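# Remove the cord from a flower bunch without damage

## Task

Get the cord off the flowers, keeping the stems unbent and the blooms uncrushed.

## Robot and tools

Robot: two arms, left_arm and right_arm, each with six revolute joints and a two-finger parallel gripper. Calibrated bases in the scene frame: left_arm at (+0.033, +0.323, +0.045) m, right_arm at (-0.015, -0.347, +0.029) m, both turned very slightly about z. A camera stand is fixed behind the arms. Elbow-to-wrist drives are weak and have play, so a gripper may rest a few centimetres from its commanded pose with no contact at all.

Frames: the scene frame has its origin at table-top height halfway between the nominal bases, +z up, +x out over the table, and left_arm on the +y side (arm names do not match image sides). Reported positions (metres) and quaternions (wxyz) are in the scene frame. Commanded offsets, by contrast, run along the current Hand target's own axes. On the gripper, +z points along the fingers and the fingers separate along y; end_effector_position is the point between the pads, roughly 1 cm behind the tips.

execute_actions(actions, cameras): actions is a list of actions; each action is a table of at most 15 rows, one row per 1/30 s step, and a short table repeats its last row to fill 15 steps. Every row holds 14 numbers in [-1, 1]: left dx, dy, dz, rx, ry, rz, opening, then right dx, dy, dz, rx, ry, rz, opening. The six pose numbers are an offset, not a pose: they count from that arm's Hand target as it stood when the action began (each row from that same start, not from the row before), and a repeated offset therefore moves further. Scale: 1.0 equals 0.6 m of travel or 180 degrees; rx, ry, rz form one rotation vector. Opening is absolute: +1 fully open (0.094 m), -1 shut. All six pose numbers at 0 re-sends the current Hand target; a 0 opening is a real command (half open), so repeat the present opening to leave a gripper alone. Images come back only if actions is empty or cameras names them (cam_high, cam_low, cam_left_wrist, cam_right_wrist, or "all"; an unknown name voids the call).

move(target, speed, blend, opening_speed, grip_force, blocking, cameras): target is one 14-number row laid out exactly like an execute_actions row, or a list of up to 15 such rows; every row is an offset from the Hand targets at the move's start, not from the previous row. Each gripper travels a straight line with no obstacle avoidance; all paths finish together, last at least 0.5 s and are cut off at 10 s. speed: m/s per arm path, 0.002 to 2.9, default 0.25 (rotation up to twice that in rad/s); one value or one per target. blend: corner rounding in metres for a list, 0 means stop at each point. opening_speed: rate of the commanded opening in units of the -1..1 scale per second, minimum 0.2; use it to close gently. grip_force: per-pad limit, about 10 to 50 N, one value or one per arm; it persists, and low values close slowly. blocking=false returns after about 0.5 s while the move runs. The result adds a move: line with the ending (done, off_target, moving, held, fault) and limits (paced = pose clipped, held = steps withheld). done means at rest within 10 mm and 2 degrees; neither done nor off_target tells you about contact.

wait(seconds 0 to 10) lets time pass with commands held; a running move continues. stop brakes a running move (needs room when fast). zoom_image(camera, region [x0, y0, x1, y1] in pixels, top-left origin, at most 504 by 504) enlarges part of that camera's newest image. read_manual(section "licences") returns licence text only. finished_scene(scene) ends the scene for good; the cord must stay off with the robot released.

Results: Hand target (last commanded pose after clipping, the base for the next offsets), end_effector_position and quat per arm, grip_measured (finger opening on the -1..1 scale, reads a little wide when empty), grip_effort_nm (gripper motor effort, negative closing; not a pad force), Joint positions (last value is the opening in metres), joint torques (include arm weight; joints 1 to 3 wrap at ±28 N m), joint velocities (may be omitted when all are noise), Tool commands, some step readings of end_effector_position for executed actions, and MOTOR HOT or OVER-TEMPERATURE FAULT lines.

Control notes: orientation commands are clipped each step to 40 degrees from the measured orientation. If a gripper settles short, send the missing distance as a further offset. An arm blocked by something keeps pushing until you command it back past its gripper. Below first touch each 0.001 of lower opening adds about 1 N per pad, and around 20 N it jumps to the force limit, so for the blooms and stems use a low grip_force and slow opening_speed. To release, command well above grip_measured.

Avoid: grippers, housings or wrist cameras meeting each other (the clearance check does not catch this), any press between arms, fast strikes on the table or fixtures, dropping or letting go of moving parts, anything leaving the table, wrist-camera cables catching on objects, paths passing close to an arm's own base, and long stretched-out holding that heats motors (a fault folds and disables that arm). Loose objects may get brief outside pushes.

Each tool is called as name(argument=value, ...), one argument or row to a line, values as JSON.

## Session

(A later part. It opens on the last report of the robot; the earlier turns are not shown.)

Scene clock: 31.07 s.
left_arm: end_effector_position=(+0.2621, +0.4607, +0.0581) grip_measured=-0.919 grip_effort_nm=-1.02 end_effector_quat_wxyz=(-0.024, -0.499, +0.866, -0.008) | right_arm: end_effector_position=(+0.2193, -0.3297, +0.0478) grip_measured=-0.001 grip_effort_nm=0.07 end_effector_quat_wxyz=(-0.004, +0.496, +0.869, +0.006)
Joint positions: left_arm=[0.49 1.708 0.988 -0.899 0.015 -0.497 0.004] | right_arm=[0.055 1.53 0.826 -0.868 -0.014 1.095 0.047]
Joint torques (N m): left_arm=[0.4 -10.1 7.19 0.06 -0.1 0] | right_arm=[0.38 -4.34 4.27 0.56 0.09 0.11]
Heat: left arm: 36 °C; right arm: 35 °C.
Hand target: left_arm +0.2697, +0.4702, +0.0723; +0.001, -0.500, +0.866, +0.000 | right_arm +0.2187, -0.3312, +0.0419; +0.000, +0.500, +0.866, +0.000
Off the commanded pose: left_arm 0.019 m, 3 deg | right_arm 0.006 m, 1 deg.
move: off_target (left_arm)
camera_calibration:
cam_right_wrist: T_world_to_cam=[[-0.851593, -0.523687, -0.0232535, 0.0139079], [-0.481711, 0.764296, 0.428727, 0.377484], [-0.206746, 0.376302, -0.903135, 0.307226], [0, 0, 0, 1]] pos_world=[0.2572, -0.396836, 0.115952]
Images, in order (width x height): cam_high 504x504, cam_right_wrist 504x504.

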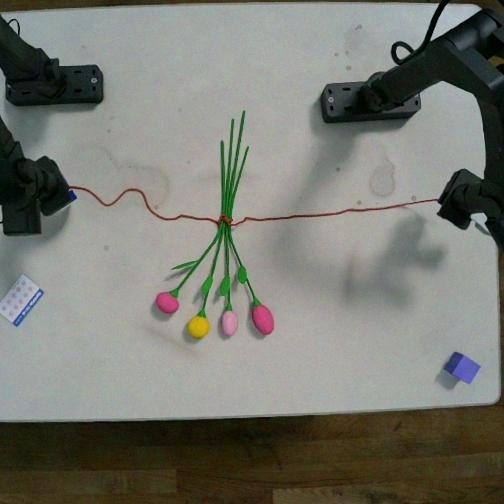

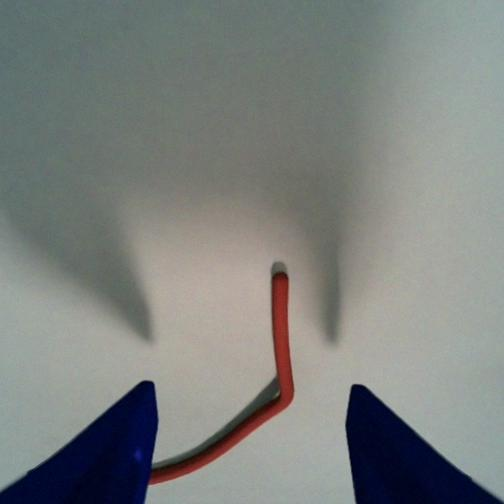

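move(
  target=[
    [0,0,0,0,0,0,-1,0,0,-0.133,0,0,0,0],
    [0,0,0,0,0,0,-1,0.493,0.249,-0.117,0,0,-0.333,0.6],
  ],
  speed=0.2,
  blend=0.03,
  cameras=["cam_high","cam_right_wrist","cam_low"],
)

Scene clock: 36.13 s.
left_arm: end_effector_position=(+0.2621, +0.4607, +0.0581) grip_measured=-0.919 grip_effort_nm=-1.02 end_effector_quat_wxyz=(-0.024, -0.499, +0.866, -0.008) | right_arm: end_effector_position=(+0.1956, -0.0036, +0.1091) grip_measured=+0.599 grip_effort_nm=0.07 end_effector_quat_wxyz=(-0.006, +0.004, +1.000, +0.002)
Joint positions: left_arm=[0.49 1.708 0.988 -0.899 0.015 -0.497 0.004] | right_arm=[1.01 2.092 1.786 -1.266 -0.012 1.02 0.075]
Joint torques (N m): left_arm=[0.32 -10.15 7.08 0.08 -0.11 0.03] | right_arm=[0.01 -8.92 10.17 0.12 0.08 -0.13]
Heat: left arm: 36 °C; right arm: 36 °C.
Hand target: left_arm +0.2697, +0.4702, +0.0723; +0.001, -0.500, +0.866, +0.000 | right_arm +0.2002, -0.0003, +0.1120; +0.000, +0.001, +1.000, +0.000
Off the commanded pose: left_arm 0.019 m, 3 deg | right_arm 0.006 m, 1 deg.
move: off_target (left_arm)
camera_calibration:
cam_right_wrist: T_world_to_cam=[[0.0105919, -0.999695, -0.0222902, -0.0045995], [-0.903674, -0.0191131, 0.427795, 0.170352], [-0.428091, 0.0156119, -0.903601, 0.277041], [0, 0, 0, 1]] pos_world=[0.27259, -0.0056673, 0.177356]
Images, in order (width x height): cam_high 504x504, cam_low 504x504, cam_right_wrist 504x504.

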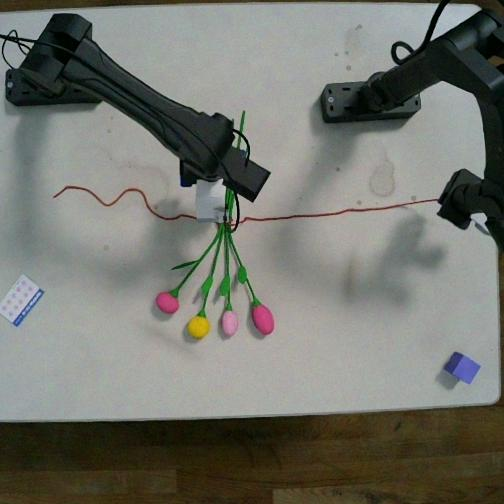

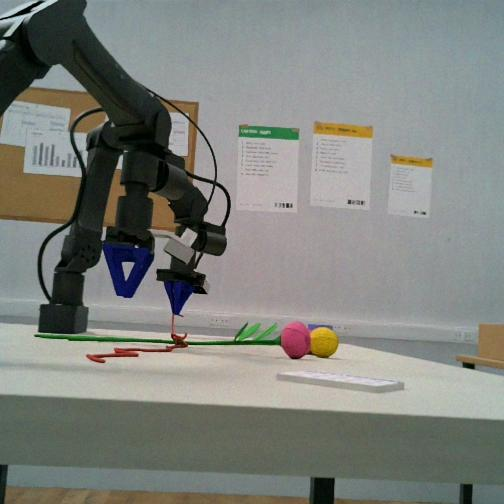

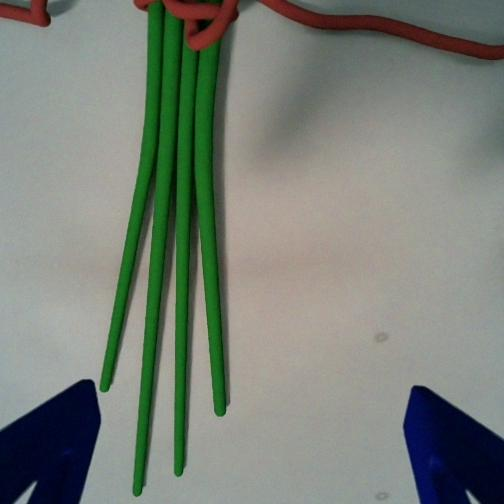

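move(
  target=[0,0,0,0,0,0,-1,-0.01,0.047,0.083,0,0,0,0.6],
  speed=0.15,
  cameras=["cam_right_wrist","cam_low"],
)

Scene clock: 38.83 s.
left_arm: end_effector_position=(+0.2621, +0.4607, +0.0581) grip_measured=-0.919 grip_effort_nm=-1.02 end_effector_quat_wxyz=(-0.024, -0.499, +0.866, -0.008) | right_arm: end_effector_position=(+0.1984, +0.0147, +0.0584) grip_measured=+0.599 grip_effort_nm=0.07 end_effector_quat_wxyz=(-0.017, -0.004, +1.000, -0.016)
Joint positions: left_arm=[0.49 1.708 0.988 -0.899 0.015 -0.497 0.004] | right_arm=[1.028 2.238 1.814 -1.193 -0.012 1.022 0.075]
Joint torques (N m): left_arm=[0.27 -9.96 7.42 0.11 -0.11 0.04] | right_arm=[0.4 -10.29 9.77 0.41 0.08 0.12]
Heat: left arm: 36 °C; right arm: 36 °C.
Hand target: left_arm +0.2697, +0.4702, +0.0723; +0.001, -0.500, +0.866, +0.000 | right_arm +0.2063, +0.0279, +0.0621; +0.000, +0.001, +1.000, +0.000
Off the commanded pose: left_arm 0.019 m, 3 deg | right_arm 0.016 m, 3 deg.
move: off_target (left_arm, right_arm)
camera_calibration:
cam_right_wrist: T_world_to_cam=[[0.0264725, -0.999535, 0.0151116, 0.0071257], [-0.893271, -0.0168668, 0.449201, 0.191515], [-0.448737, -0.0253902, -0.893303, 0.236278], [0, 0, 0, 1]] pos_world=[0.276913, 0.0163518, 0.124932]
Images, in order (width x height): cam_low 504x504, cam_right_wrist 504x504.

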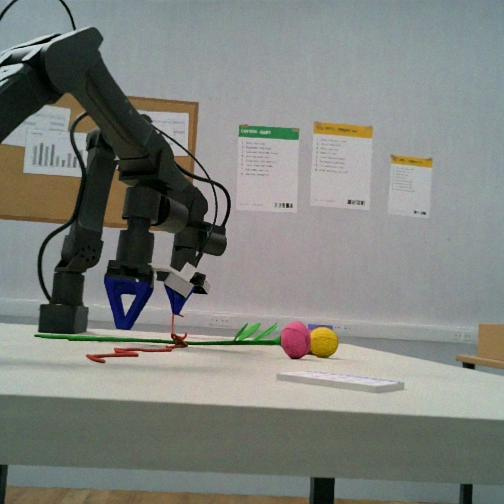

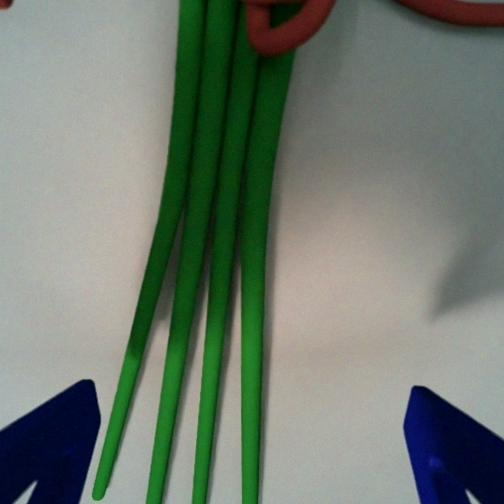

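move(
  target=[0,0,0,0,0,0,-1,-0.02,0.025,0.037,0,0,0,0.6],
  speed=0.1,
  cameras=["cam_right_wrist","cam_low"],
)

Scene clock: 40.13 s.
left_arm: end_effector_position=(+0.2621, +0.4607, +0.0581) grip_measured=-0.919 grip_effort_nm=-1.02 end_effector_quat_wxyz=(-0.024, -0.499, +0.866, -0.008) | right_arm: end_effector_position=(+0.2092, +0.0326, +0.0404) grip_measured=+0.599 grip_effort_nm=0.07 end_effector_quat_wxyz=(-0.014, -0.004, +1.000, -0.011)
Joint positions: left_arm=[0.49 1.708 0.988 -0.899 0.015 -0.497 0.004] | right_arm=[1.028 2.329 1.896 -1.171 -0.012 1.022 0.075]
Joint torques (N m): left_arm=[0.46 -10.04 7.04 0.09 -0.12 0.03] | right_arm=[-0.08 -10.25 9.77 0.4 0.08 0.05]
Heat: left arm: 36 °C; right arm: 36 °C.
Hand target: left_arm +0.2697, +0.4702, +0.0723; +0.001, -0.500, +0.866, +0.000 | right_arm +0.2183, +0.0429, +0.0399; +0.000, +0.001, +1.000, +0.000
Off the commanded pose: left_arm 0.019 m, 3 deg | right_arm 0.014 m, 2 deg.
move: off_target (left_arm, right_arm)
camera_calibration:
cam_right_wrist: T_world_to_cam=[[0.0264531, -0.99964, 0.00442205, 0.0255164], [-0.896197, -0.0217555, 0.443123, 0.210629], [-0.442867, -0.015685, -0.89645, 0.22398], [0, 0, 0, 1]] pos_world=[0.287283, 0.0336026, 0.10734]
Images, in order (width x height): cam_low 504x504, cam_right_wrist 504x504.

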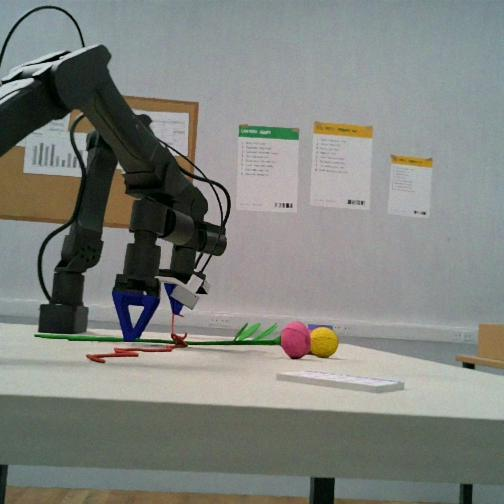

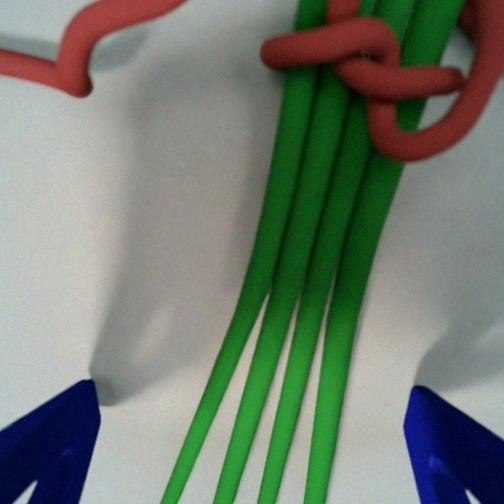

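zoom_image(
  camera="cam_right_wrist",
  region=[230, 0, 504, 200],
)

Scaled by 1.839.

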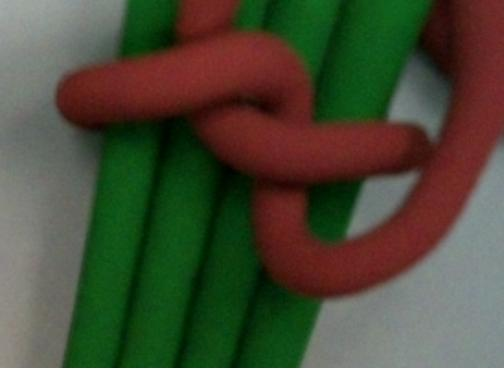

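move(
  target=[0,0,0,0,0,0,-1,0,0,0,0,0,0,-0.5],
  speed=0.1,
  grip_force=[50,10],
  opening_speed=0.4,
  cameras=["cam_high","cam_right_wrist","cam_low"],
)

Scene clock: 48.47 s.
left_arm: end_effector_position=(+0.2621, +0.4607, +0.0581) grip_measured=-0.919 grip_effort_nm=-1.02 end_effector_quat_wxyz=(-0.024, -0.499, +0.866, -0.008) | right_arm: end_effector_position=(+0.2092, +0.0326, +0.0404) grip_measured=-0.497 grip_effort_nm=-0.16 end_effector_quat_wxyz=(-0.014, -0.001, +1.000, -0.011)
Joint positions: left_arm=[0.49 1.708 0.988 -0.899 0.015 -0.497 0.004] | right_arm=[1.028 2.329 1.896 -1.171 -0.012 1.028 0.024]
Joint torques (N m): left_arm=[0.5 -10.02 7.23 0.13 -0.13 0.04] | right_arm=[-0.08 -10.24 9.78 0.4 0.08 0.05]
Heat: left arm: 37 °C; right arm: 38 °C.
Hand target: left_arm +0.2697, +0.4702, +0.0723; +0.001, -0.500, +0.866, +0.000 | right_arm +0.2183, +0.0429, +0.0399; +0.000, +0.001, +1.000, +0.000
Off the commanded pose: left_arm 0.019 m, 3 deg | right_arm 0.014 m, 2 deg.
grip_force (N): 50, 10
move: off_target (left_arm, right_arm)
camera_calibration:
cam_right_wrist: T_world_to_cam=[[0.0202797, -0.999784, 0.00458217, 0.0268596], [-0.896372, -0.0161518, 0.443008, 0.210445], [-0.442838, -0.0130914, -0.896506, 0.223972], [0, 0, 0, 1]] pos_world=[0.287276, 0.033185, 0.107441]
Images, in order (width x height): cam_high 504x504, cam_low 504x504, cam_right_wrist 504x504.

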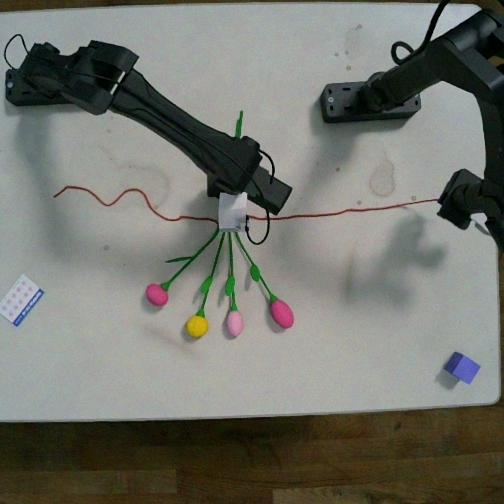

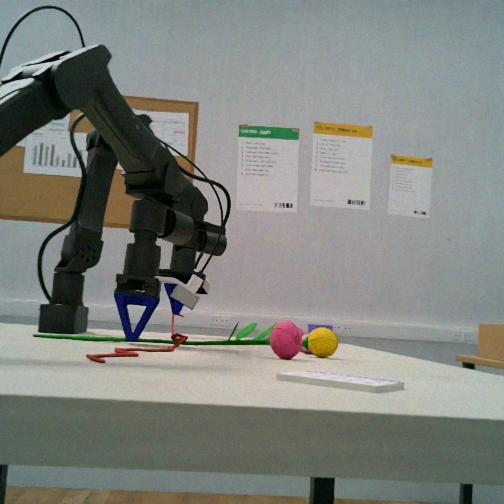

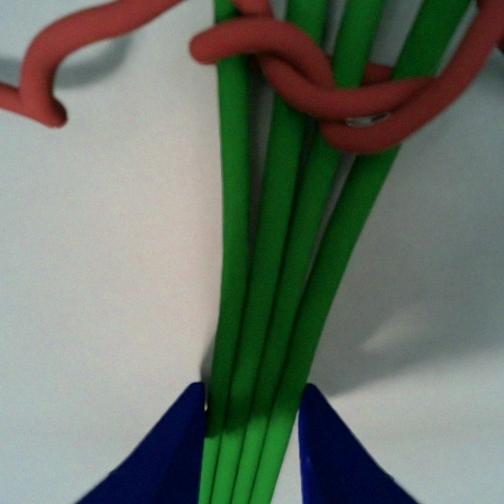

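move(
  target=[
    [0.029,-0.017,0.087,0,0,0,-1,0,0,0,0,0,0,-0.5],
    [0.029,-0.017,0.087,0,0,0,0.2,0,0,0,0,0,0,-0.5],
  ],
  speed=0.12,
)

Scene clock: 51.07 s.
left_arm: end_effector_position=(+0.2704, +0.4487, +0.0270) grip_measured=+0.197 grip_effort_nm=0.17 end_effector_quat_wxyz=(-0.002, -0.500, +0.866, -0.007) | right_arm: end_effector_position=(+0.2092, +0.0326, +0.0404) grip_measured=-0.497 grip_effort_nm=-0.16 end_effector_quat_wxyz=(-0.014, -0.001, +1.000, -0.011)
Joint positions: left_arm=[0.436 1.739 0.882 -0.716 0.015 -0.554 0.056] | right_arm=[1.028 2.329 1.896 -1.171 -0.012 1.028 0.024]
Joint torques (N m): left_arm=[-0.38 -6.06 3.49 0.6 -0.12 -0.13] | right_arm=[-0.08 -10.25 9.76 0.4 0.08 0.05]
Heat: left arm: 36 °C; right arm: 38 °C.
Hand target: left_arm +0.2698, +0.4501, +0.0200; +0.000, -0.500, +0.866, +0.000 | right_arm +0.2183, +0.0429, +0.0399; +0.000, +0.001, +1.000, +0.000
Off the commanded pose: left_arm 0.007 m, 1 deg | right_arm 0.014 m, 2 deg.
grip_force (N): 50, 10
move: off_target (right_arm)

move(
  target=[
    [0,0,-0.1,0,0,0,0.2,0,0,0,0,0,0,-0.5],
    [0.402,-0.27,-0.083,0,0,0,0.2,0,0,0,0,0,0,-0.5],
  ],
  speed=0.2,
  blend=0.03,
  cameras=["all"],
)

Scene clock: 54.23 s.
left_arm: end_effector_position=(+0.2813, +0.1622, +0.0662) grip_measured=+0.197 grip_effort_nm=0.17 end_effector_quat_wxyz=(-0.008, -0.495, +0.869, -0.001) | right_arm: end_effector_position=(+0.2092, +0.0326, +0.0404) grip_measured=-0.497 grip_effort_nm=-0.16 end_effector_quat_wxyz=(-0.014, -0.001, +1.000, -0.011)
Joint positions: left_arm=[-0.625 1.756 1.082 -0.902 0.015 -1.604 0.056] | right_arm=[1.028 2.329 1.896 -1.171 -0.012 1.028 0.024]
Joint torques (N m): left_arm=[0.17 -6.48 7.92 0.17 -0.11 -0.11] | right_arm=[-0.06 -10.26 9.77 0.4 0.08 0.05]
Heat: left arm: 36 °C; right arm: 38 °C.
Hand target: left_arm +0.2895, +0.1602, +0.0694; +0.000, -0.500, +0.866, +0.000 | right_arm +0.2183, +0.0429, +0.0399; +0.000, +0.001, +1.000, +0.000
Off the commanded pose: left_arm 0.009 m, 1 deg | right_arm 0.014 m, 2 deg.
grip_force (N): 50, 10
move: off_target (right_arm); blend cut to 0.0299 m at target 1
camera_calibration:
cam_left_wrist: T_world_to_cam=[[0.867085, -0.498139, -0.00463173, -0.160972], [-0.448923, -0.785379, 0.426202, 0.262538], [-0.215946, -0.367474, -0.904616, 0.266125], [0, 0, 0, 1]] pos_world=[0.314904, 0.2238, 0.128102]
cam_right_wrist: T_world_to_cam=[[0.0202797, -0.999784, 0.00458217, 0.0268596], [-0.896372, -0.0161518, 0.443008, 0.210445], [-0.442838, -0.0130914, -0.896506, 0.223972], [0, 0, 0, 1]] pos_world=[0.287276, 0.033185, 0.107441]

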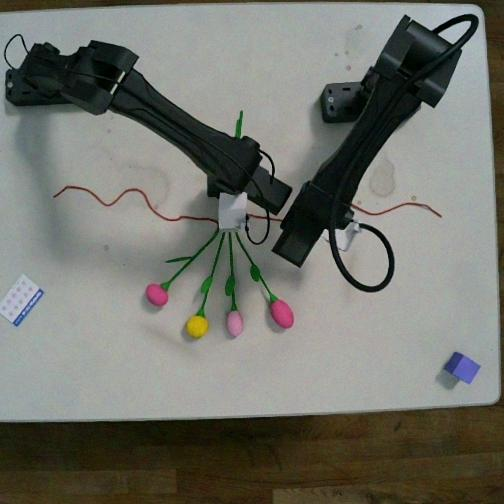

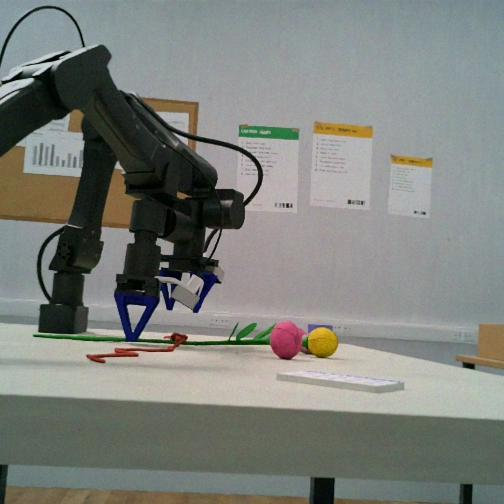

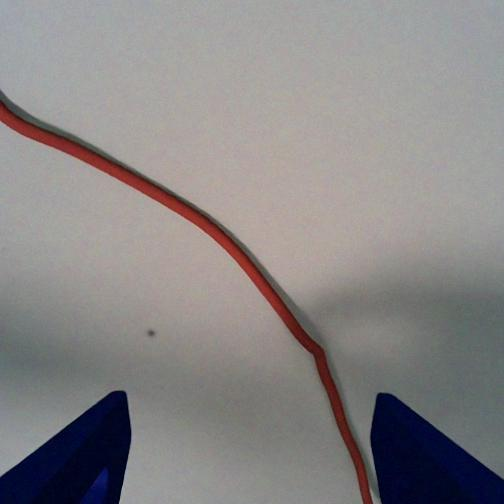

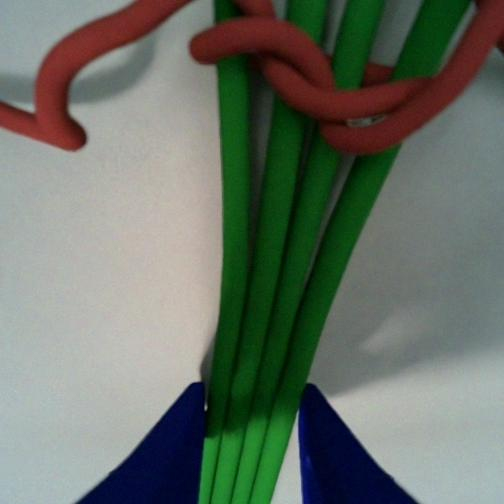

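move(
  target=[
    [0.01,0,0.107,0,0,0,0.2,0,0,0,0,0,0,-0.5],
    [0.01,0,0.107,0,0,0,-1,0,0,0,0,0,0,-0.5],
  ],
  speed=0.1,
  cameras=["cam_left_wrist","cam_right_wrist"],
)

Scene clock: 55.57 s.
left_arm: end_effector_position=(+0.2835, +0.1601, +0.0575) grip_measured=+0.197 grip_effort_nm=0.17 end_effector_quat_wxyz=(-0.011, -0.497, +0.868, +0.001) | right_arm: end_effector_position=(+0.2092, +0.0326, +0.0404) grip_measured=-0.497 grip_effort_nm=-0.16 end_effector_quat_wxyz=(-0.014, -0.001, +1.000, -0.011)
Joint positions: left_arm=[-0.625 1.787 1.082 -0.877 0.018 -1.607 0.056] | right_arm=[1.028 2.329 1.896 -1.171 -0.012 1.028 0.024]
Joint torques (N m): left_arm=[0.09 -8.39 5.16 0.26 -0.05 -0.04] | right_arm=[-0.08 -10.25 9.76 0.4 0.08 0.05]
Heat: left arm: 36 °C; right arm: 38 °C.
Hand target: left_arm +0.2848, +0.1607, +0.0582; -0.007, -0.499, +0.867, +0.001 (not the last commanded pose) | right_arm +0.2183, +0.0429, +0.0399; +0.000, +0.001, +1.000, +0.000
Tool commands: left_gripper/opening=+0.2 right_gripper/opening=-0.5
Off the commanded pose: left_arm 0.053 m, 1 deg | right_arm 0.014 m, 2 deg.
grip_force (N): 50, 10
move: held (left_arm; a check stopped the path), off_target (right_arm); path passed 0 of 2 targets; target 2's new opening was not sent; limits=held
pose unreachable (left arm): on one or more control steps of this call, first in action 0 (counted from 0), this arm could not follow its commanded pose, so it was not sent that pose on those steps. It may still have moved: this result reports where it is.
cause: moving toward the commanded pose would bring a part of the arm too close to another arm (this arm's wrist (the part past joint 4) and the right arm's wrist (the part past joint 4), along the way the arms are being sent, or toward where that arm still pushes).
camera_calibration:
cam_left_wrist: T_world_to_cam=[[0.868599, -0.495382, -0.0115518, -0.164444], [-0.443289, -0.787254, 0.428632, 0.264204], [-0.221431, -0.367188, -0.903405, 0.259426], [0, 0, 0, 1]] pos_world=[0.317399, 0.221792, 0.119221]
cam_right_wrist: T_world_to_cam=[[0.0202797, -0.999784, 0.00458217, 0.0268596], [-0.896372, -0.0161518, 0.443008, 0.210445], [-0.442838, -0.0130914, -0.896506, 0.223972], [0, 0, 0, 1]] pos_world=[0.287276, 0.033185, 0.107441]
Images, in order (width x height): cam_left_wrist 504x504, cam_right_wrist 504x504.

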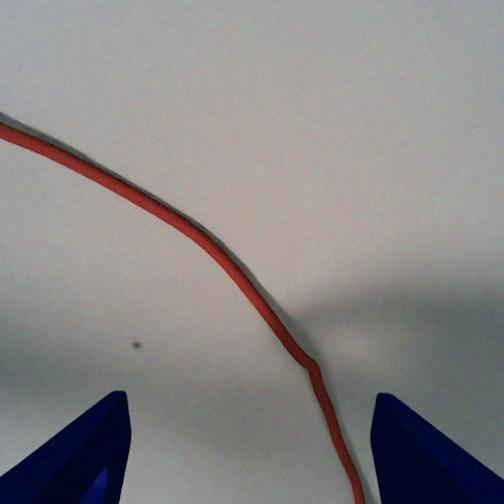

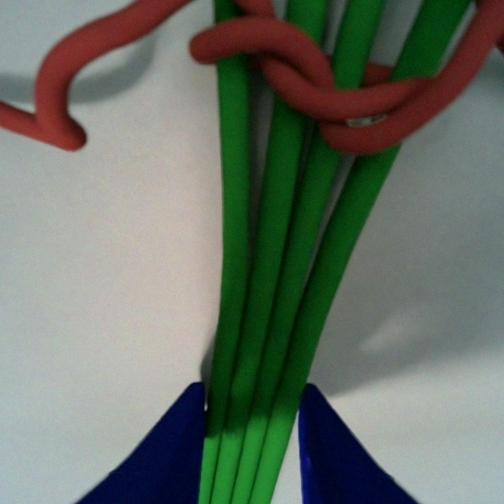

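move(
  target=[-0.145,0.116,-0.01,0,0,0,0.2,0,0,0,0,0,0,-0.5],
  speed=0.15,
  cameras=["cam_left_wrist","cam_high"],
)

Scene clock: 57.97 s.
left_arm: end_effector_position=(+0.2732, +0.2664, +0.0614) grip_measured=+0.197 grip_effort_nm=0.17 end_effector_quat_wxyz=(-0.013, -0.497, +0.868, -0.002) | right_arm: end_effector_position=(+0.2092, +0.0326, +0.0404) grip_measured=-0.497 grip_effort_nm=-0.16 end_effector_quat_wxyz=(-0.014, -0.001, +1.000, -0.011)
Joint positions: left_arm=[-0.277 1.598 0.883 -0.873 0.021 -1.259 0.056] | right_arm=[1.028 2.329 1.896 -1.171 -0.012 1.028 0.024]
Joint torques (N m): left_arm=[0.28 -9.1 3.7 0.21 -0.08 -0.02] | right_arm=[-0.08 -10.24 9.77 0.4 0.08 0.05]
Heat: left arm: 36 °C; right arm: 38 °C.
Hand target: left_arm +0.2685, +0.2710, +0.0638; -0.007, -0.499, +0.867, +0.001 | right_arm +0.2183, +0.0429, +0.0399; +0.000, +0.001, +1.000, +0.000
Off the commanded pose: left_arm 0.007 m, 1 deg | right_arm 0.014 m, 2 deg.
grip_force (N): 50, 10
move: off_target (right_arm)
camera_calibration:
cam_left_wrist: T_world_to_cam=[[0.868858, -0.494984, -0.00871924, -0.103164], [-0.442276, -0.784011, 0.435567, 0.339936], [-0.222435, -0.37459, -0.900114, 0.301743], [0, 0, 0, 1]] pos_world=[0.307099, 0.328479, 0.122639]
Images, in order (width x height): cam_high 504x504, cam_left_wrist 504x504.

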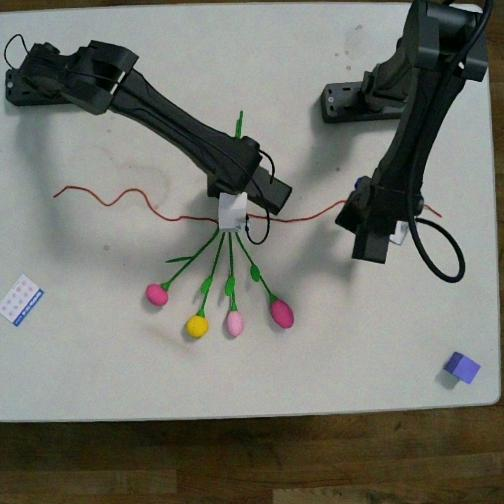

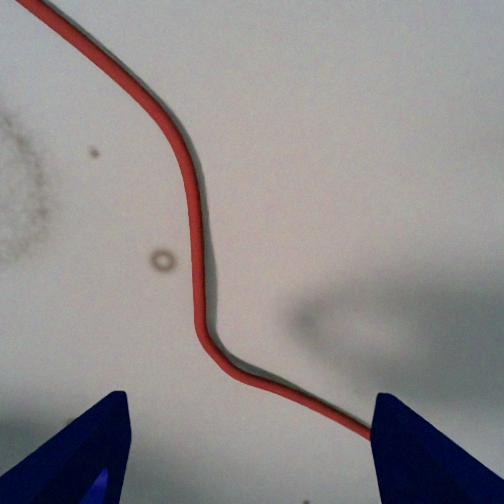

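move(
  target=[
    [-0.005,0.032,0.1,0,0,0,0.2,0,0,0,0,0,0,-0.5],
    [-0.005,0.032,0.1,0,0,0,-1,0,0,0,0,0,0,-0.5],
  ],
  speed=0.1,
  cameras=["cam_left_wrist","cam_right_wrist"],
)

Scene clock: 60.37 s.
left_arm: end_effector_position=(+0.2544, +0.2785, +0.0106) grip_measured=-0.930 grip_effort_nm=-1.02 end_effector_quat_wxyz=(-0.009, -0.496, +0.868, -0.006) | right_arm: end_effector_position=(+0.2092, +0.0326, +0.0404) grip_measured=-0.497 grip_effort_nm=-0.16 end_effector_quat_wxyz=(-0.014, -0.001, +1.000, -0.011)
Joint positions: left_arm=[-0.242 1.638 0.682 -0.621 0.021 -1.222 0.003] | right_arm=[1.028 2.329 1.896 -1.171 -0.012 1.028 0.024]
Joint torques (N m): left_arm=[0.47 -4.64 3.08 0.54 -0.09 0] | right_arm=[-0.09 -10.25 9.73 0.4 0.08 0.05]
Heat: left arm: 36 °C; right arm: 39 °C.
Hand target: left_arm +0.2526, +0.2829, +0.0039; -0.007, -0.498, +0.867, +0.001 | right_arm +0.2183, +0.0429, +0.0399; +0.000, +0.001, +1.000, +0.000
Off the commanded pose: left_arm 0.008 m, 1 deg | right_arm 0.014 m, 2 deg.
grip_force (N): 50, 10
move: off_target (right_arm)
camera_calibration:
cam_left_wrist: T_world_to_cam=[[0.867669, -0.49714, 0.00172782, -0.0805669], [-0.448794, -0.781786, 0.43289, 0.36438], [-0.213856, -0.37638, -0.901445, 0.254713], [0, 0, 0, 1]] pos_world=[0.287909, 0.340683, 0.0720126]
cam_right_wrist: T_world_to_cam=[[0.0202797, -0.999784, 0.00458217, 0.0268596], [-0.896372, -0.0161518, 0.443008, 0.210445], [-0.442838, -0.0130914, -0.896506, 0.223972], [0, 0, 0, 1]] pos_world=[0.287276, 0.033185, 0.107441]
Images, in order (width x height): cam_left_wrist 504x504, cam_right_wrist 504x504.

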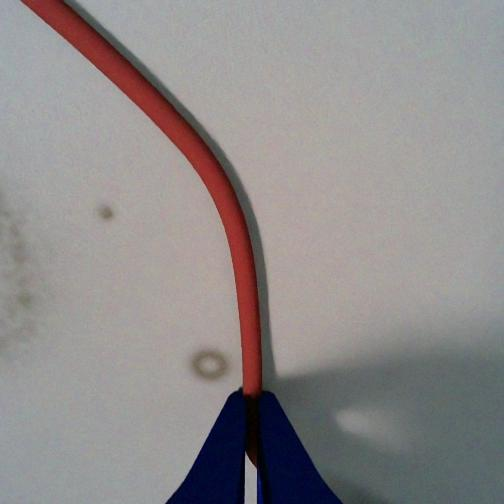

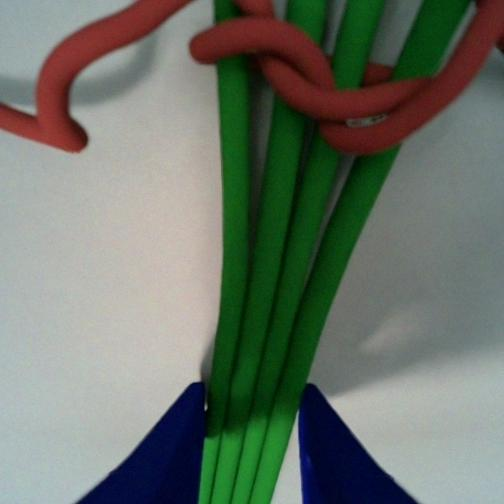

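move(
  target=[-0.118,0.03,-0.03,0,0,0,-1,0,0,0,0,0,0,-0.5],
  speed=0.06,
  cameras=["cam_high","cam_right_wrist"],
)

Scene clock: 62.90 s.
left_arm: end_effector_position=(+0.2655, +0.3476, +0.0181) grip_measured=-0.930 grip_effort_nm=-1.02 end_effector_quat_wxyz=(-0.012, -0.497, +0.868, -0.006) | right_arm: end_effector_position=(+0.2105, +0.0350, +0.0403) grip_measured=-0.498 grip_effort_nm=-0.09 end_effector_quat_wxyz=(-0.011, -0.004, +1.000, -0.006)
Joint positions: left_arm=[0.061 1.654 0.737 -0.672 0.021 -0.922 0.003] | right_arm=[1.028 2.329 1.896 -1.161 -0.012 1.022 0.024]
Joint torques (N m): left_arm=[0.57 -4.83 7.09 0.15 -0.06 0.04] | right_arm=[-0.08 -10.25 9.8 0.32 0.08 0.05]
Heat: left arm: 36 °C; right arm: 39 °C.
Hand target: left_arm +0.2730, +0.3532, +0.0213; -0.006, -0.498, +0.867, +0.001 | right_arm +0.2183, +0.0429, +0.0399; +0.000, +0.001, +1.000, +0.000
Off the commanded pose: left_arm 0.010 m, 1 deg | right_arm 0.011 m, 2 deg.
grip_force (N): 50, 10
move: off_target (right_arm)
camera_calibration:
cam_right_wrist: T_world_to_cam=[[0.0264636, -0.999639, -0.00468701, 0.0282245], [-0.898617, -0.0258427, 0.437973, 0.212758], [-0.437936, -0.00737851, -0.898976, 0.223361], [0, 0, 0, 1]] pos_world=[0.288258, 0.0353606, 0.107746]
Images, in order (width x height): cam_high 504x504, cam_right_wrist 504x504.

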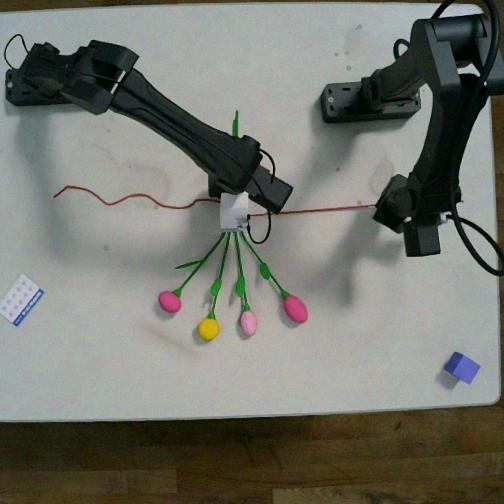

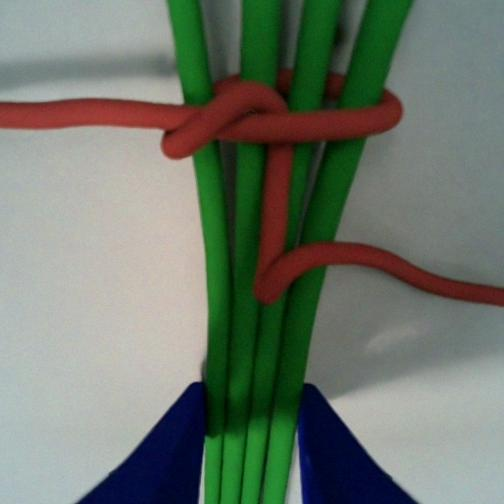

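move(
  target=[-0.118,0.06,-0.015,0,0,0,-1,0,0,0,0,0,0,-0.5],
  speed=0.06,
  cameras=["cam_high","cam_right_wrist"],
)

Scene clock: 65.10 s.
left_arm: end_effector_position=(+0.2704, +0.4231, +0.0264) grip_measured=-0.930 grip_effort_nm=-1.02 end_effector_quat_wxyz=(-0.014, -0.499, +0.866, -0.010) | right_arm: end_effector_position=(+0.2115, +0.0366, +0.0403) grip_measured=-0.498 grip_effort_nm=-0.09 end_effector_quat_wxyz=(-0.009, -0.004, +1.000, -0.003)
Joint positions: left_arm=[0.354 1.722 0.858 -0.732 0.022 -0.635 0.003] | right_arm=[1.028 2.329 1.896 -1.153 -0.012 1.022 0.024]
Joint torques (N m): left_arm=[0.77 -5.75 7.31 0.17 -0.21 0] | right_arm=[-0.06 -10.25 9.81 0.27 0.08 0.05]
Heat: left arm: 36 °C; right arm: 39 °C.
Hand target: left_arm +0.2776, +0.4325, +0.0298; -0.007, -0.498, +0.867, +0.001 | right_arm +0.2183, +0.0429, +0.0399; +0.000, +0.001, +1.000, +0.000
Off the commanded pose: left_arm 0.012 m, 1 deg | right_arm 0.009 m, 1 deg.
grip_force (N): 50, 10
move: off_target (left_arm)
camera_calibration:
cam_right_wrist: T_world_to_cam=[[0.0265237, -0.999586, -0.0111528, 0.0300543], [-0.900364, -0.0287353, 0.434188, 0.214377], [-0.434329, -0.0014747, -0.900753, 0.222919], [0, 0, 0, 1]] pos_world=[0.28904, 0.0365308, 0.10805]
Images, in order (width x height): cam_high 504x504, cam_right_wrist 504x504.

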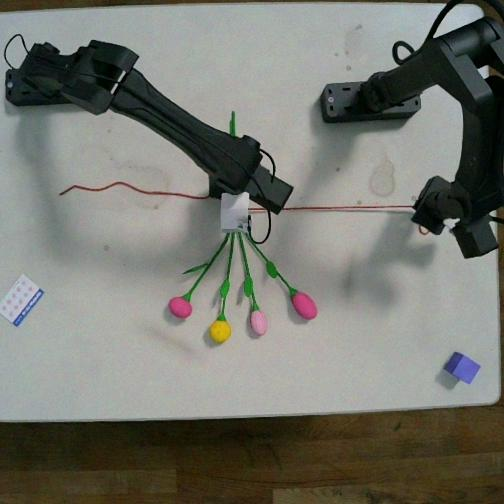

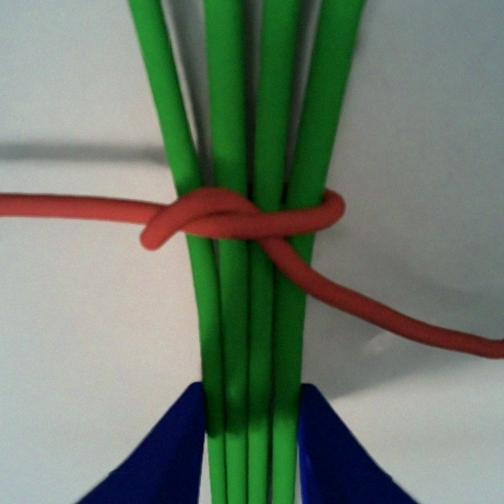

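move(
  target=[-0.059,0.03,-0.01,0,0,0,-1,0,0,0,0,0,0,-0.5],
  speed=0.05,
  cameras=["cam_high","cam_right_wrist"],
)

Scene clock: 66.90 s.
left_arm: end_effector_position=(+0.2729, +0.4607, +0.0323) grip_measured=-0.930 grip_effort_nm=-1.02 end_effector_quat_wxyz=(-0.015, -0.500, +0.866, -0.011) | right_arm: end_effector_position=(+0.2123, +0.0379, +0.0402) grip_measured=-0.498 grip_effort_nm=-0.09 end_effector_quat_wxyz=(-0.007, -0.004, +1.000, -0.001)
Joint positions: left_arm=[0.475 1.778 0.954 -0.778 0.022 -0.515 0.003] | right_arm=[1.028 2.329 1.896 -1.147 -0.012 1.022 0.024]
Joint torques (N m): left_arm=[0.62 -6.24 7.58 0.17 -0.18 0.05] | right_arm=[-0.08 -10.24 9.83 0.23 0.08 0.05]
Heat: left arm: 36 °C; right arm: 39 °C.
Hand target: left_arm +0.2799, +0.4723, +0.0356; -0.006, -0.498, +0.867, +0.001 | right_arm +0.2183, +0.0429, +0.0399; +0.000, +0.001, +1.000, +0.000
Off the commanded pose: left_arm 0.014 m, 2 deg | right_arm 0.008 m, 1 deg.
grip_force (N): 50, 10
move: off_target (left_arm)
camera_calibration:
cam_right_wrist: T_world_to_cam=[[0.0265078, -0.999516, -0.0162579, 0.0315715], [-0.901701, -0.0309283, 0.431253, 0.215632], [-0.431547, 0.00322817, -0.902085, 0.22252], [0, 0, 0, 1]] pos_world=[0.289626, 0.037507, 0.108253]
Images, in order (width x height): cam_high 504x504, cam_right_wrist 504x504.

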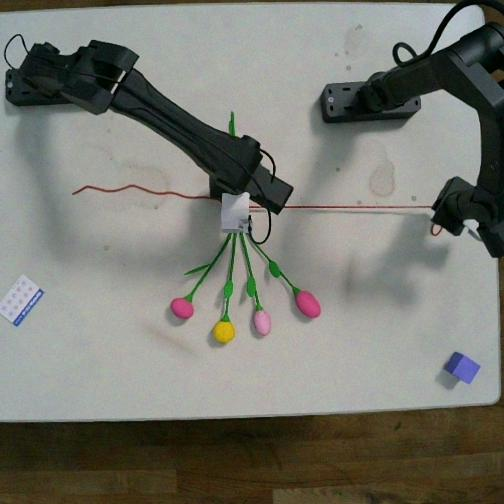

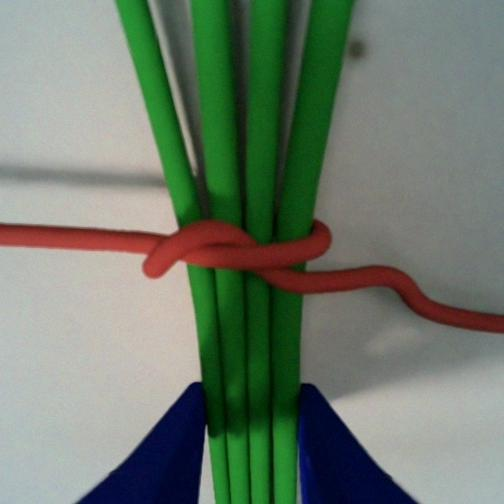

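move(
  target=[
    [0,0,0.04,0,0,0,-1,0,0,0,0,0,0,-0.5],
    [0,0,0.04,0,0,0,0.2,0,0,0,0,0,0,-0.5],
    [0,0,-0.03,0,0,0,0.2,0,0,0,0,0,0,-0.5],
    [0.381,-0.214,-0.033,0,0,0,0.2,0,0,0,0,0,0,-0.5],
  ],
  speed=0.2,
  cameras=["cam_high","cam_left_wrist","cam_right_wrist"],
)

Scene clock: 72.47 s.
left_arm: end_effector_position=(+0.2664, +0.2120, +0.0530) grip_measured=+0.197 grip_effort_nm=0.17 end_effector_quat_wxyz=(-0.017, -0.494, +0.869, +0.000) | right_arm: end_effector_position=(+0.2121, +0.0376, +0.0403) grip_measured=-0.498 grip_effort_nm=-0.08 end_effector_quat_wxyz=(-0.008, -0.004, +1.000, -0.001)
Joint positions: left_arm=[-0.485 1.66 0.911 -0.842 0.027 -1.462 0.056] | right_arm=[1.028 2.329 1.896 -1.148 -0.012 1.022 0.024]
Joint torques (N m): left_arm=[0.03 -5.3 7.64 0.15 -0.11 -0.11] | right_arm=[-0.08 -10.26 9.83 0.23 0.08 0.05]
Heat: left arm: 36 °C; right arm: 39 °C.
Hand target: left_arm +0.2761, +0.2102, +0.0568; -0.007, -0.498, +0.867, +0.001 | right_arm +0.2183, +0.0429, +0.0399; +0.000, +0.001, +1.000, +0.000
Off the commanded pose: left_arm 0.011 m, 1 deg | right_arm 0.008 m, 1 deg.
grip_force (N): 50, 10
move: off_target (left_arm); target 2's new opening was sent with left_arm's hand 0.012 m and 2 deg from that target
camera_calibration:
cam_left_wrist: T_world_to_cam=[[0.865902, -0.499965, -0.0157759, -0.122091], [-0.443242, -0.781516, 0.439055, 0.297636], [-0.231841, -0.373186, -0.898322, 0.274475], [0, 0, 0, 1]] pos_world=[0.301278, 0.273996, 0.113962]
cam_right_wrist: T_world_to_cam=[[0.0265219, -0.999535, -0.0150707, 0.031149], [-0.901371, -0.0304304, 0.431976, 0.215297], [-0.432234, 0.00212746, -0.901759, 0.222549], [0, 0, 0, 1]] pos_world=[0.28943, 0.0372126, 0.108152]
Images, in order (width x height): cam_high 504x504, cam_left_wrist 504x504, cam_right_wrist 504x504.

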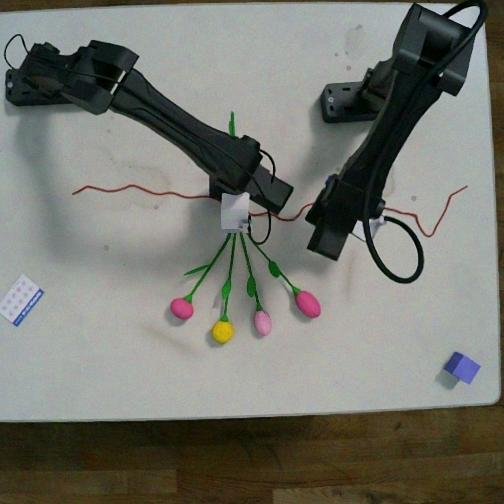

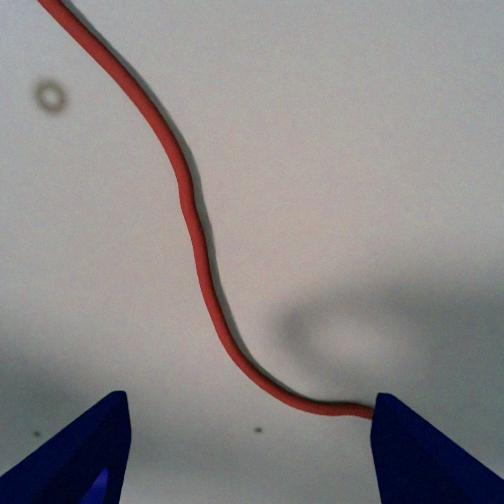

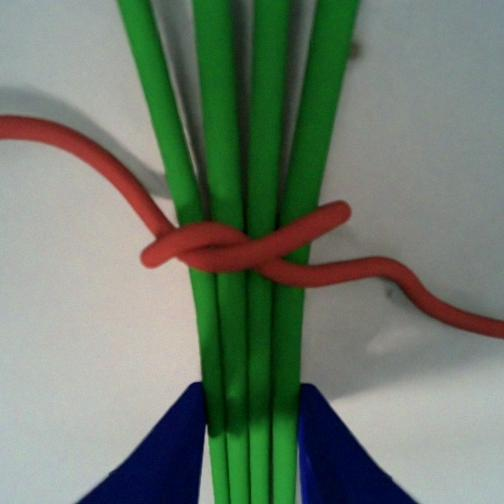

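move(
  target=[
    [-0.005,0.032,0.09,0,0,0,0.2,0,0,0,0,0,0,-0.5],
    [-0.005,0.032,0.09,0,0,0,-1,0,0,0,0,0,0,-0.5],
    [-0.1,0.09,0.06,0,0,0,-1,0,0,0,0,0,0,-0.5],
    [-0.4,0.25,0.04,0,0,0,-1,0,0,0,0,0,0,-0.5],
  ],
  speed=0.1,
  cameras=["cam_high","cam_left_wrist","cam_right_wrist"],
)

Scene clock: 79.37 s.
left_arm: end_effector_position=(+0.2621, +0.4833, +0.0287) grip_measured=-0.933 grip_effort_nm=-1.02 end_effector_quat_wxyz=(-0.010, -0.501, +0.865, -0.011) | right_arm: end_effector_position=(+0.2123, +0.0379, +0.0402) grip_measured=-0.499 grip_effort_nm=-0.08 end_effector_quat_wxyz=(-0.007, -0.004, +1.000, -0.001)
Joint positions: left_arm=[0.562 1.788 0.951 -0.755 0.019 -0.431 0.003] | right_arm=[1.028 2.329 1.896 -1.147 -0.012 1.022 0.024]
Joint torques (N m): left_arm=[0.43 -6.45 7.36 0.15 -0.17 0.03] | right_arm=[-0.08 -10.25 9.81 0.22 0.09 0.05]
Heat: left arm: 36 °C; right arm: 40 °C.
Hand target: left_arm +0.2668, +0.4929, +0.0313; -0.007, -0.498, +0.867, +0.001 | right_arm +0.2183, +0.0429, +0.0399; +0.000, +0.001, +1.000, +0.000
Off the commanded pose: left_arm 0.011 m, 1 deg | right_arm 0.008 m, 1 deg.
grip_force (N): 50, 10
move: off_target (left_arm)
camera_calibration:
cam_left_wrist: T_world_to_cam=[[0.873986, -0.485862, 0.00933854, 0.00723273], [-0.44035, -0.783697, 0.438076, 0.518635], [-0.205526, -0.386984, -0.89889, 0.352642], [0, 0, 0, 1]] pos_world=[0.294536, 0.546434, 0.089717]
cam_right_wrist: T_world_to_cam=[[0.0265078, -0.999516, -0.0162579, 0.0315715], [-0.901701, -0.0309283, 0.431253, 0.215632], [-0.431547, 0.00322817, -0.902085, 0.22252], [0, 0, 0, 1]] pos_world=[0.289626, 0.037507, 0.108253]
Images, in order (width x height): cam_high 504x504, cam_left_wrist 504x504, cam_right_wrist 504x504.

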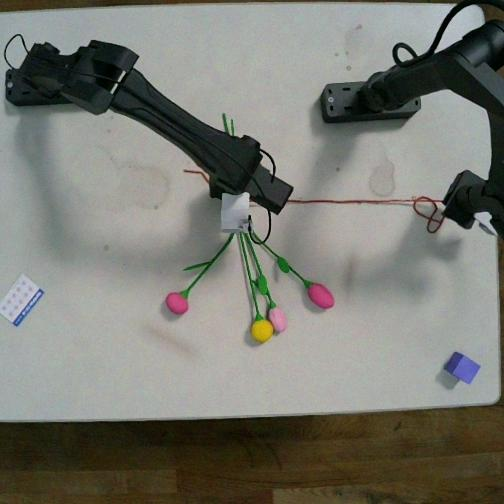

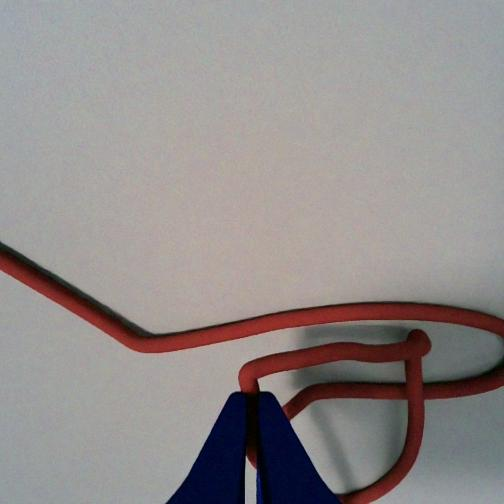

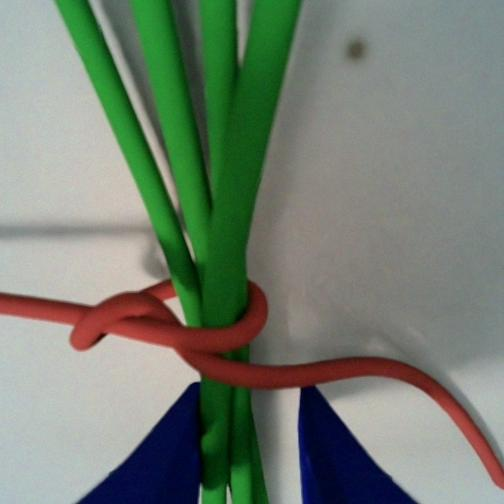

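move(
  target=[
    [0,0,0.033,0,0,0,-1,0,0,0,0,0,0,-0.5],
    [0,0,0.033,0,0,0,0.2,0,0,0,0,0,0,-0.5],
    [0,0,-0.07,0,0,0,0.2,0,0,0,0,0,0,-0.5],
    [0.407,-0.222,-0.04,0,0,0,0.2,0,0,0,0,0,0,-0.5],
  ],
  speed=0.2,
  cameras=["cam_high","cam_left_wrist","cam_right_wrist"],
)

Scene clock: 85.13 s.
left_arm: end_effector_position=(+0.2434, +0.2199, +0.0533) grip_measured=+0.197 grip_effort_nm=0.16 end_effector_quat_wxyz=(-0.026, -0.496, +0.868, +0.011) | right_arm: end_effector_position=(+0.2123, +0.0379, +0.0402) grip_measured=-0.499 grip_effort_nm=-0.08 end_effector_quat_wxyz=(-0.007, -0.004, +1.000, -0.001)
Joint positions: left_arm=[-0.493 1.597 0.845 -0.867 0.03 -1.472 0.056] | right_arm=[1.028 2.329 1.896 -1.147 -0.012 1.022 0.024]
Joint torques (N m): left_arm=[-0.25 -5.22 7.42 0.37 -0.14 -0.14] | right_arm=[-0.08 -10.25 9.8 0.22 0.08 0.05]
Heat: left arm: 36 °C; right arm: 40 °C.
Hand target: left_arm +0.2595, +0.2150, +0.0570; -0.006, -0.498, +0.867, +0.000 | right_arm +0.2183, +0.0429, +0.0399; +0.000, +0.001, +1.000, +0.000
Off the commanded pose: left_arm 0.017 m, 3 deg | right_arm 0.008 m, 1 deg.
grip_force (N): 50, 10
move: off_target (left_arm)
camera_calibration:
cam_left_wrist: T_world_to_cam=[[0.866495, -0.497203, -0.0444583, -0.097384], [-0.428858, -0.78704, 0.443452, 0.290802], [-0.255476, -0.365182, -0.895195, 0.276155], [0, 0, 0, 1]] pos_world=[0.279647, 0.281301, 0.113926]
cam_right_wrist: T_world_to_cam=[[0.0265078, -0.999516, -0.0162579, 0.0315715], [-0.901701, -0.0309283, 0.431253, 0.215632], [-0.431547, 0.00322817, -0.902085, 0.22252], [0, 0, 0, 1]] pos_world=[0.289626, 0.037507, 0.108253]
Images, in order (width x height): cam_high 504x504, cam_left_wrist 504x504, cam_right_wrist 504x504.

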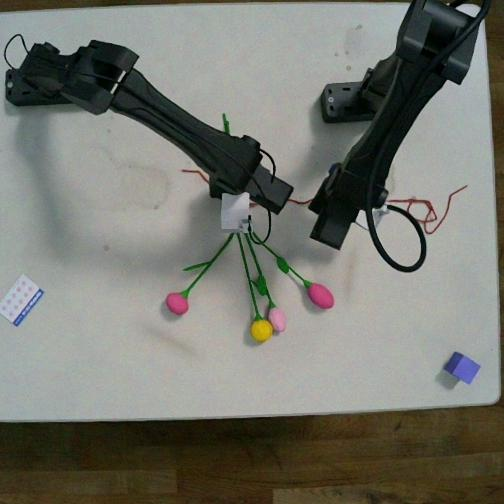

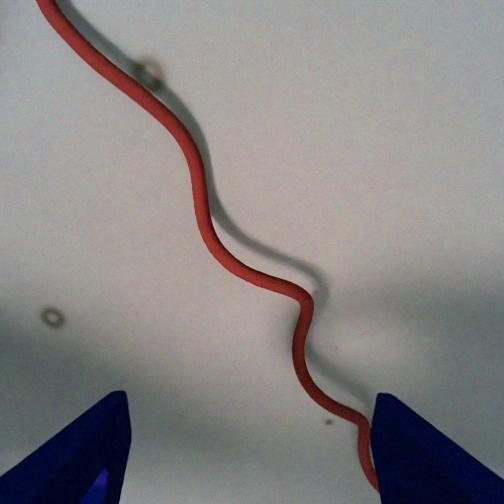

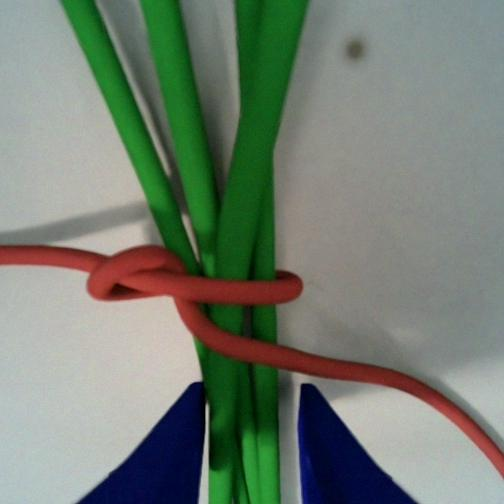

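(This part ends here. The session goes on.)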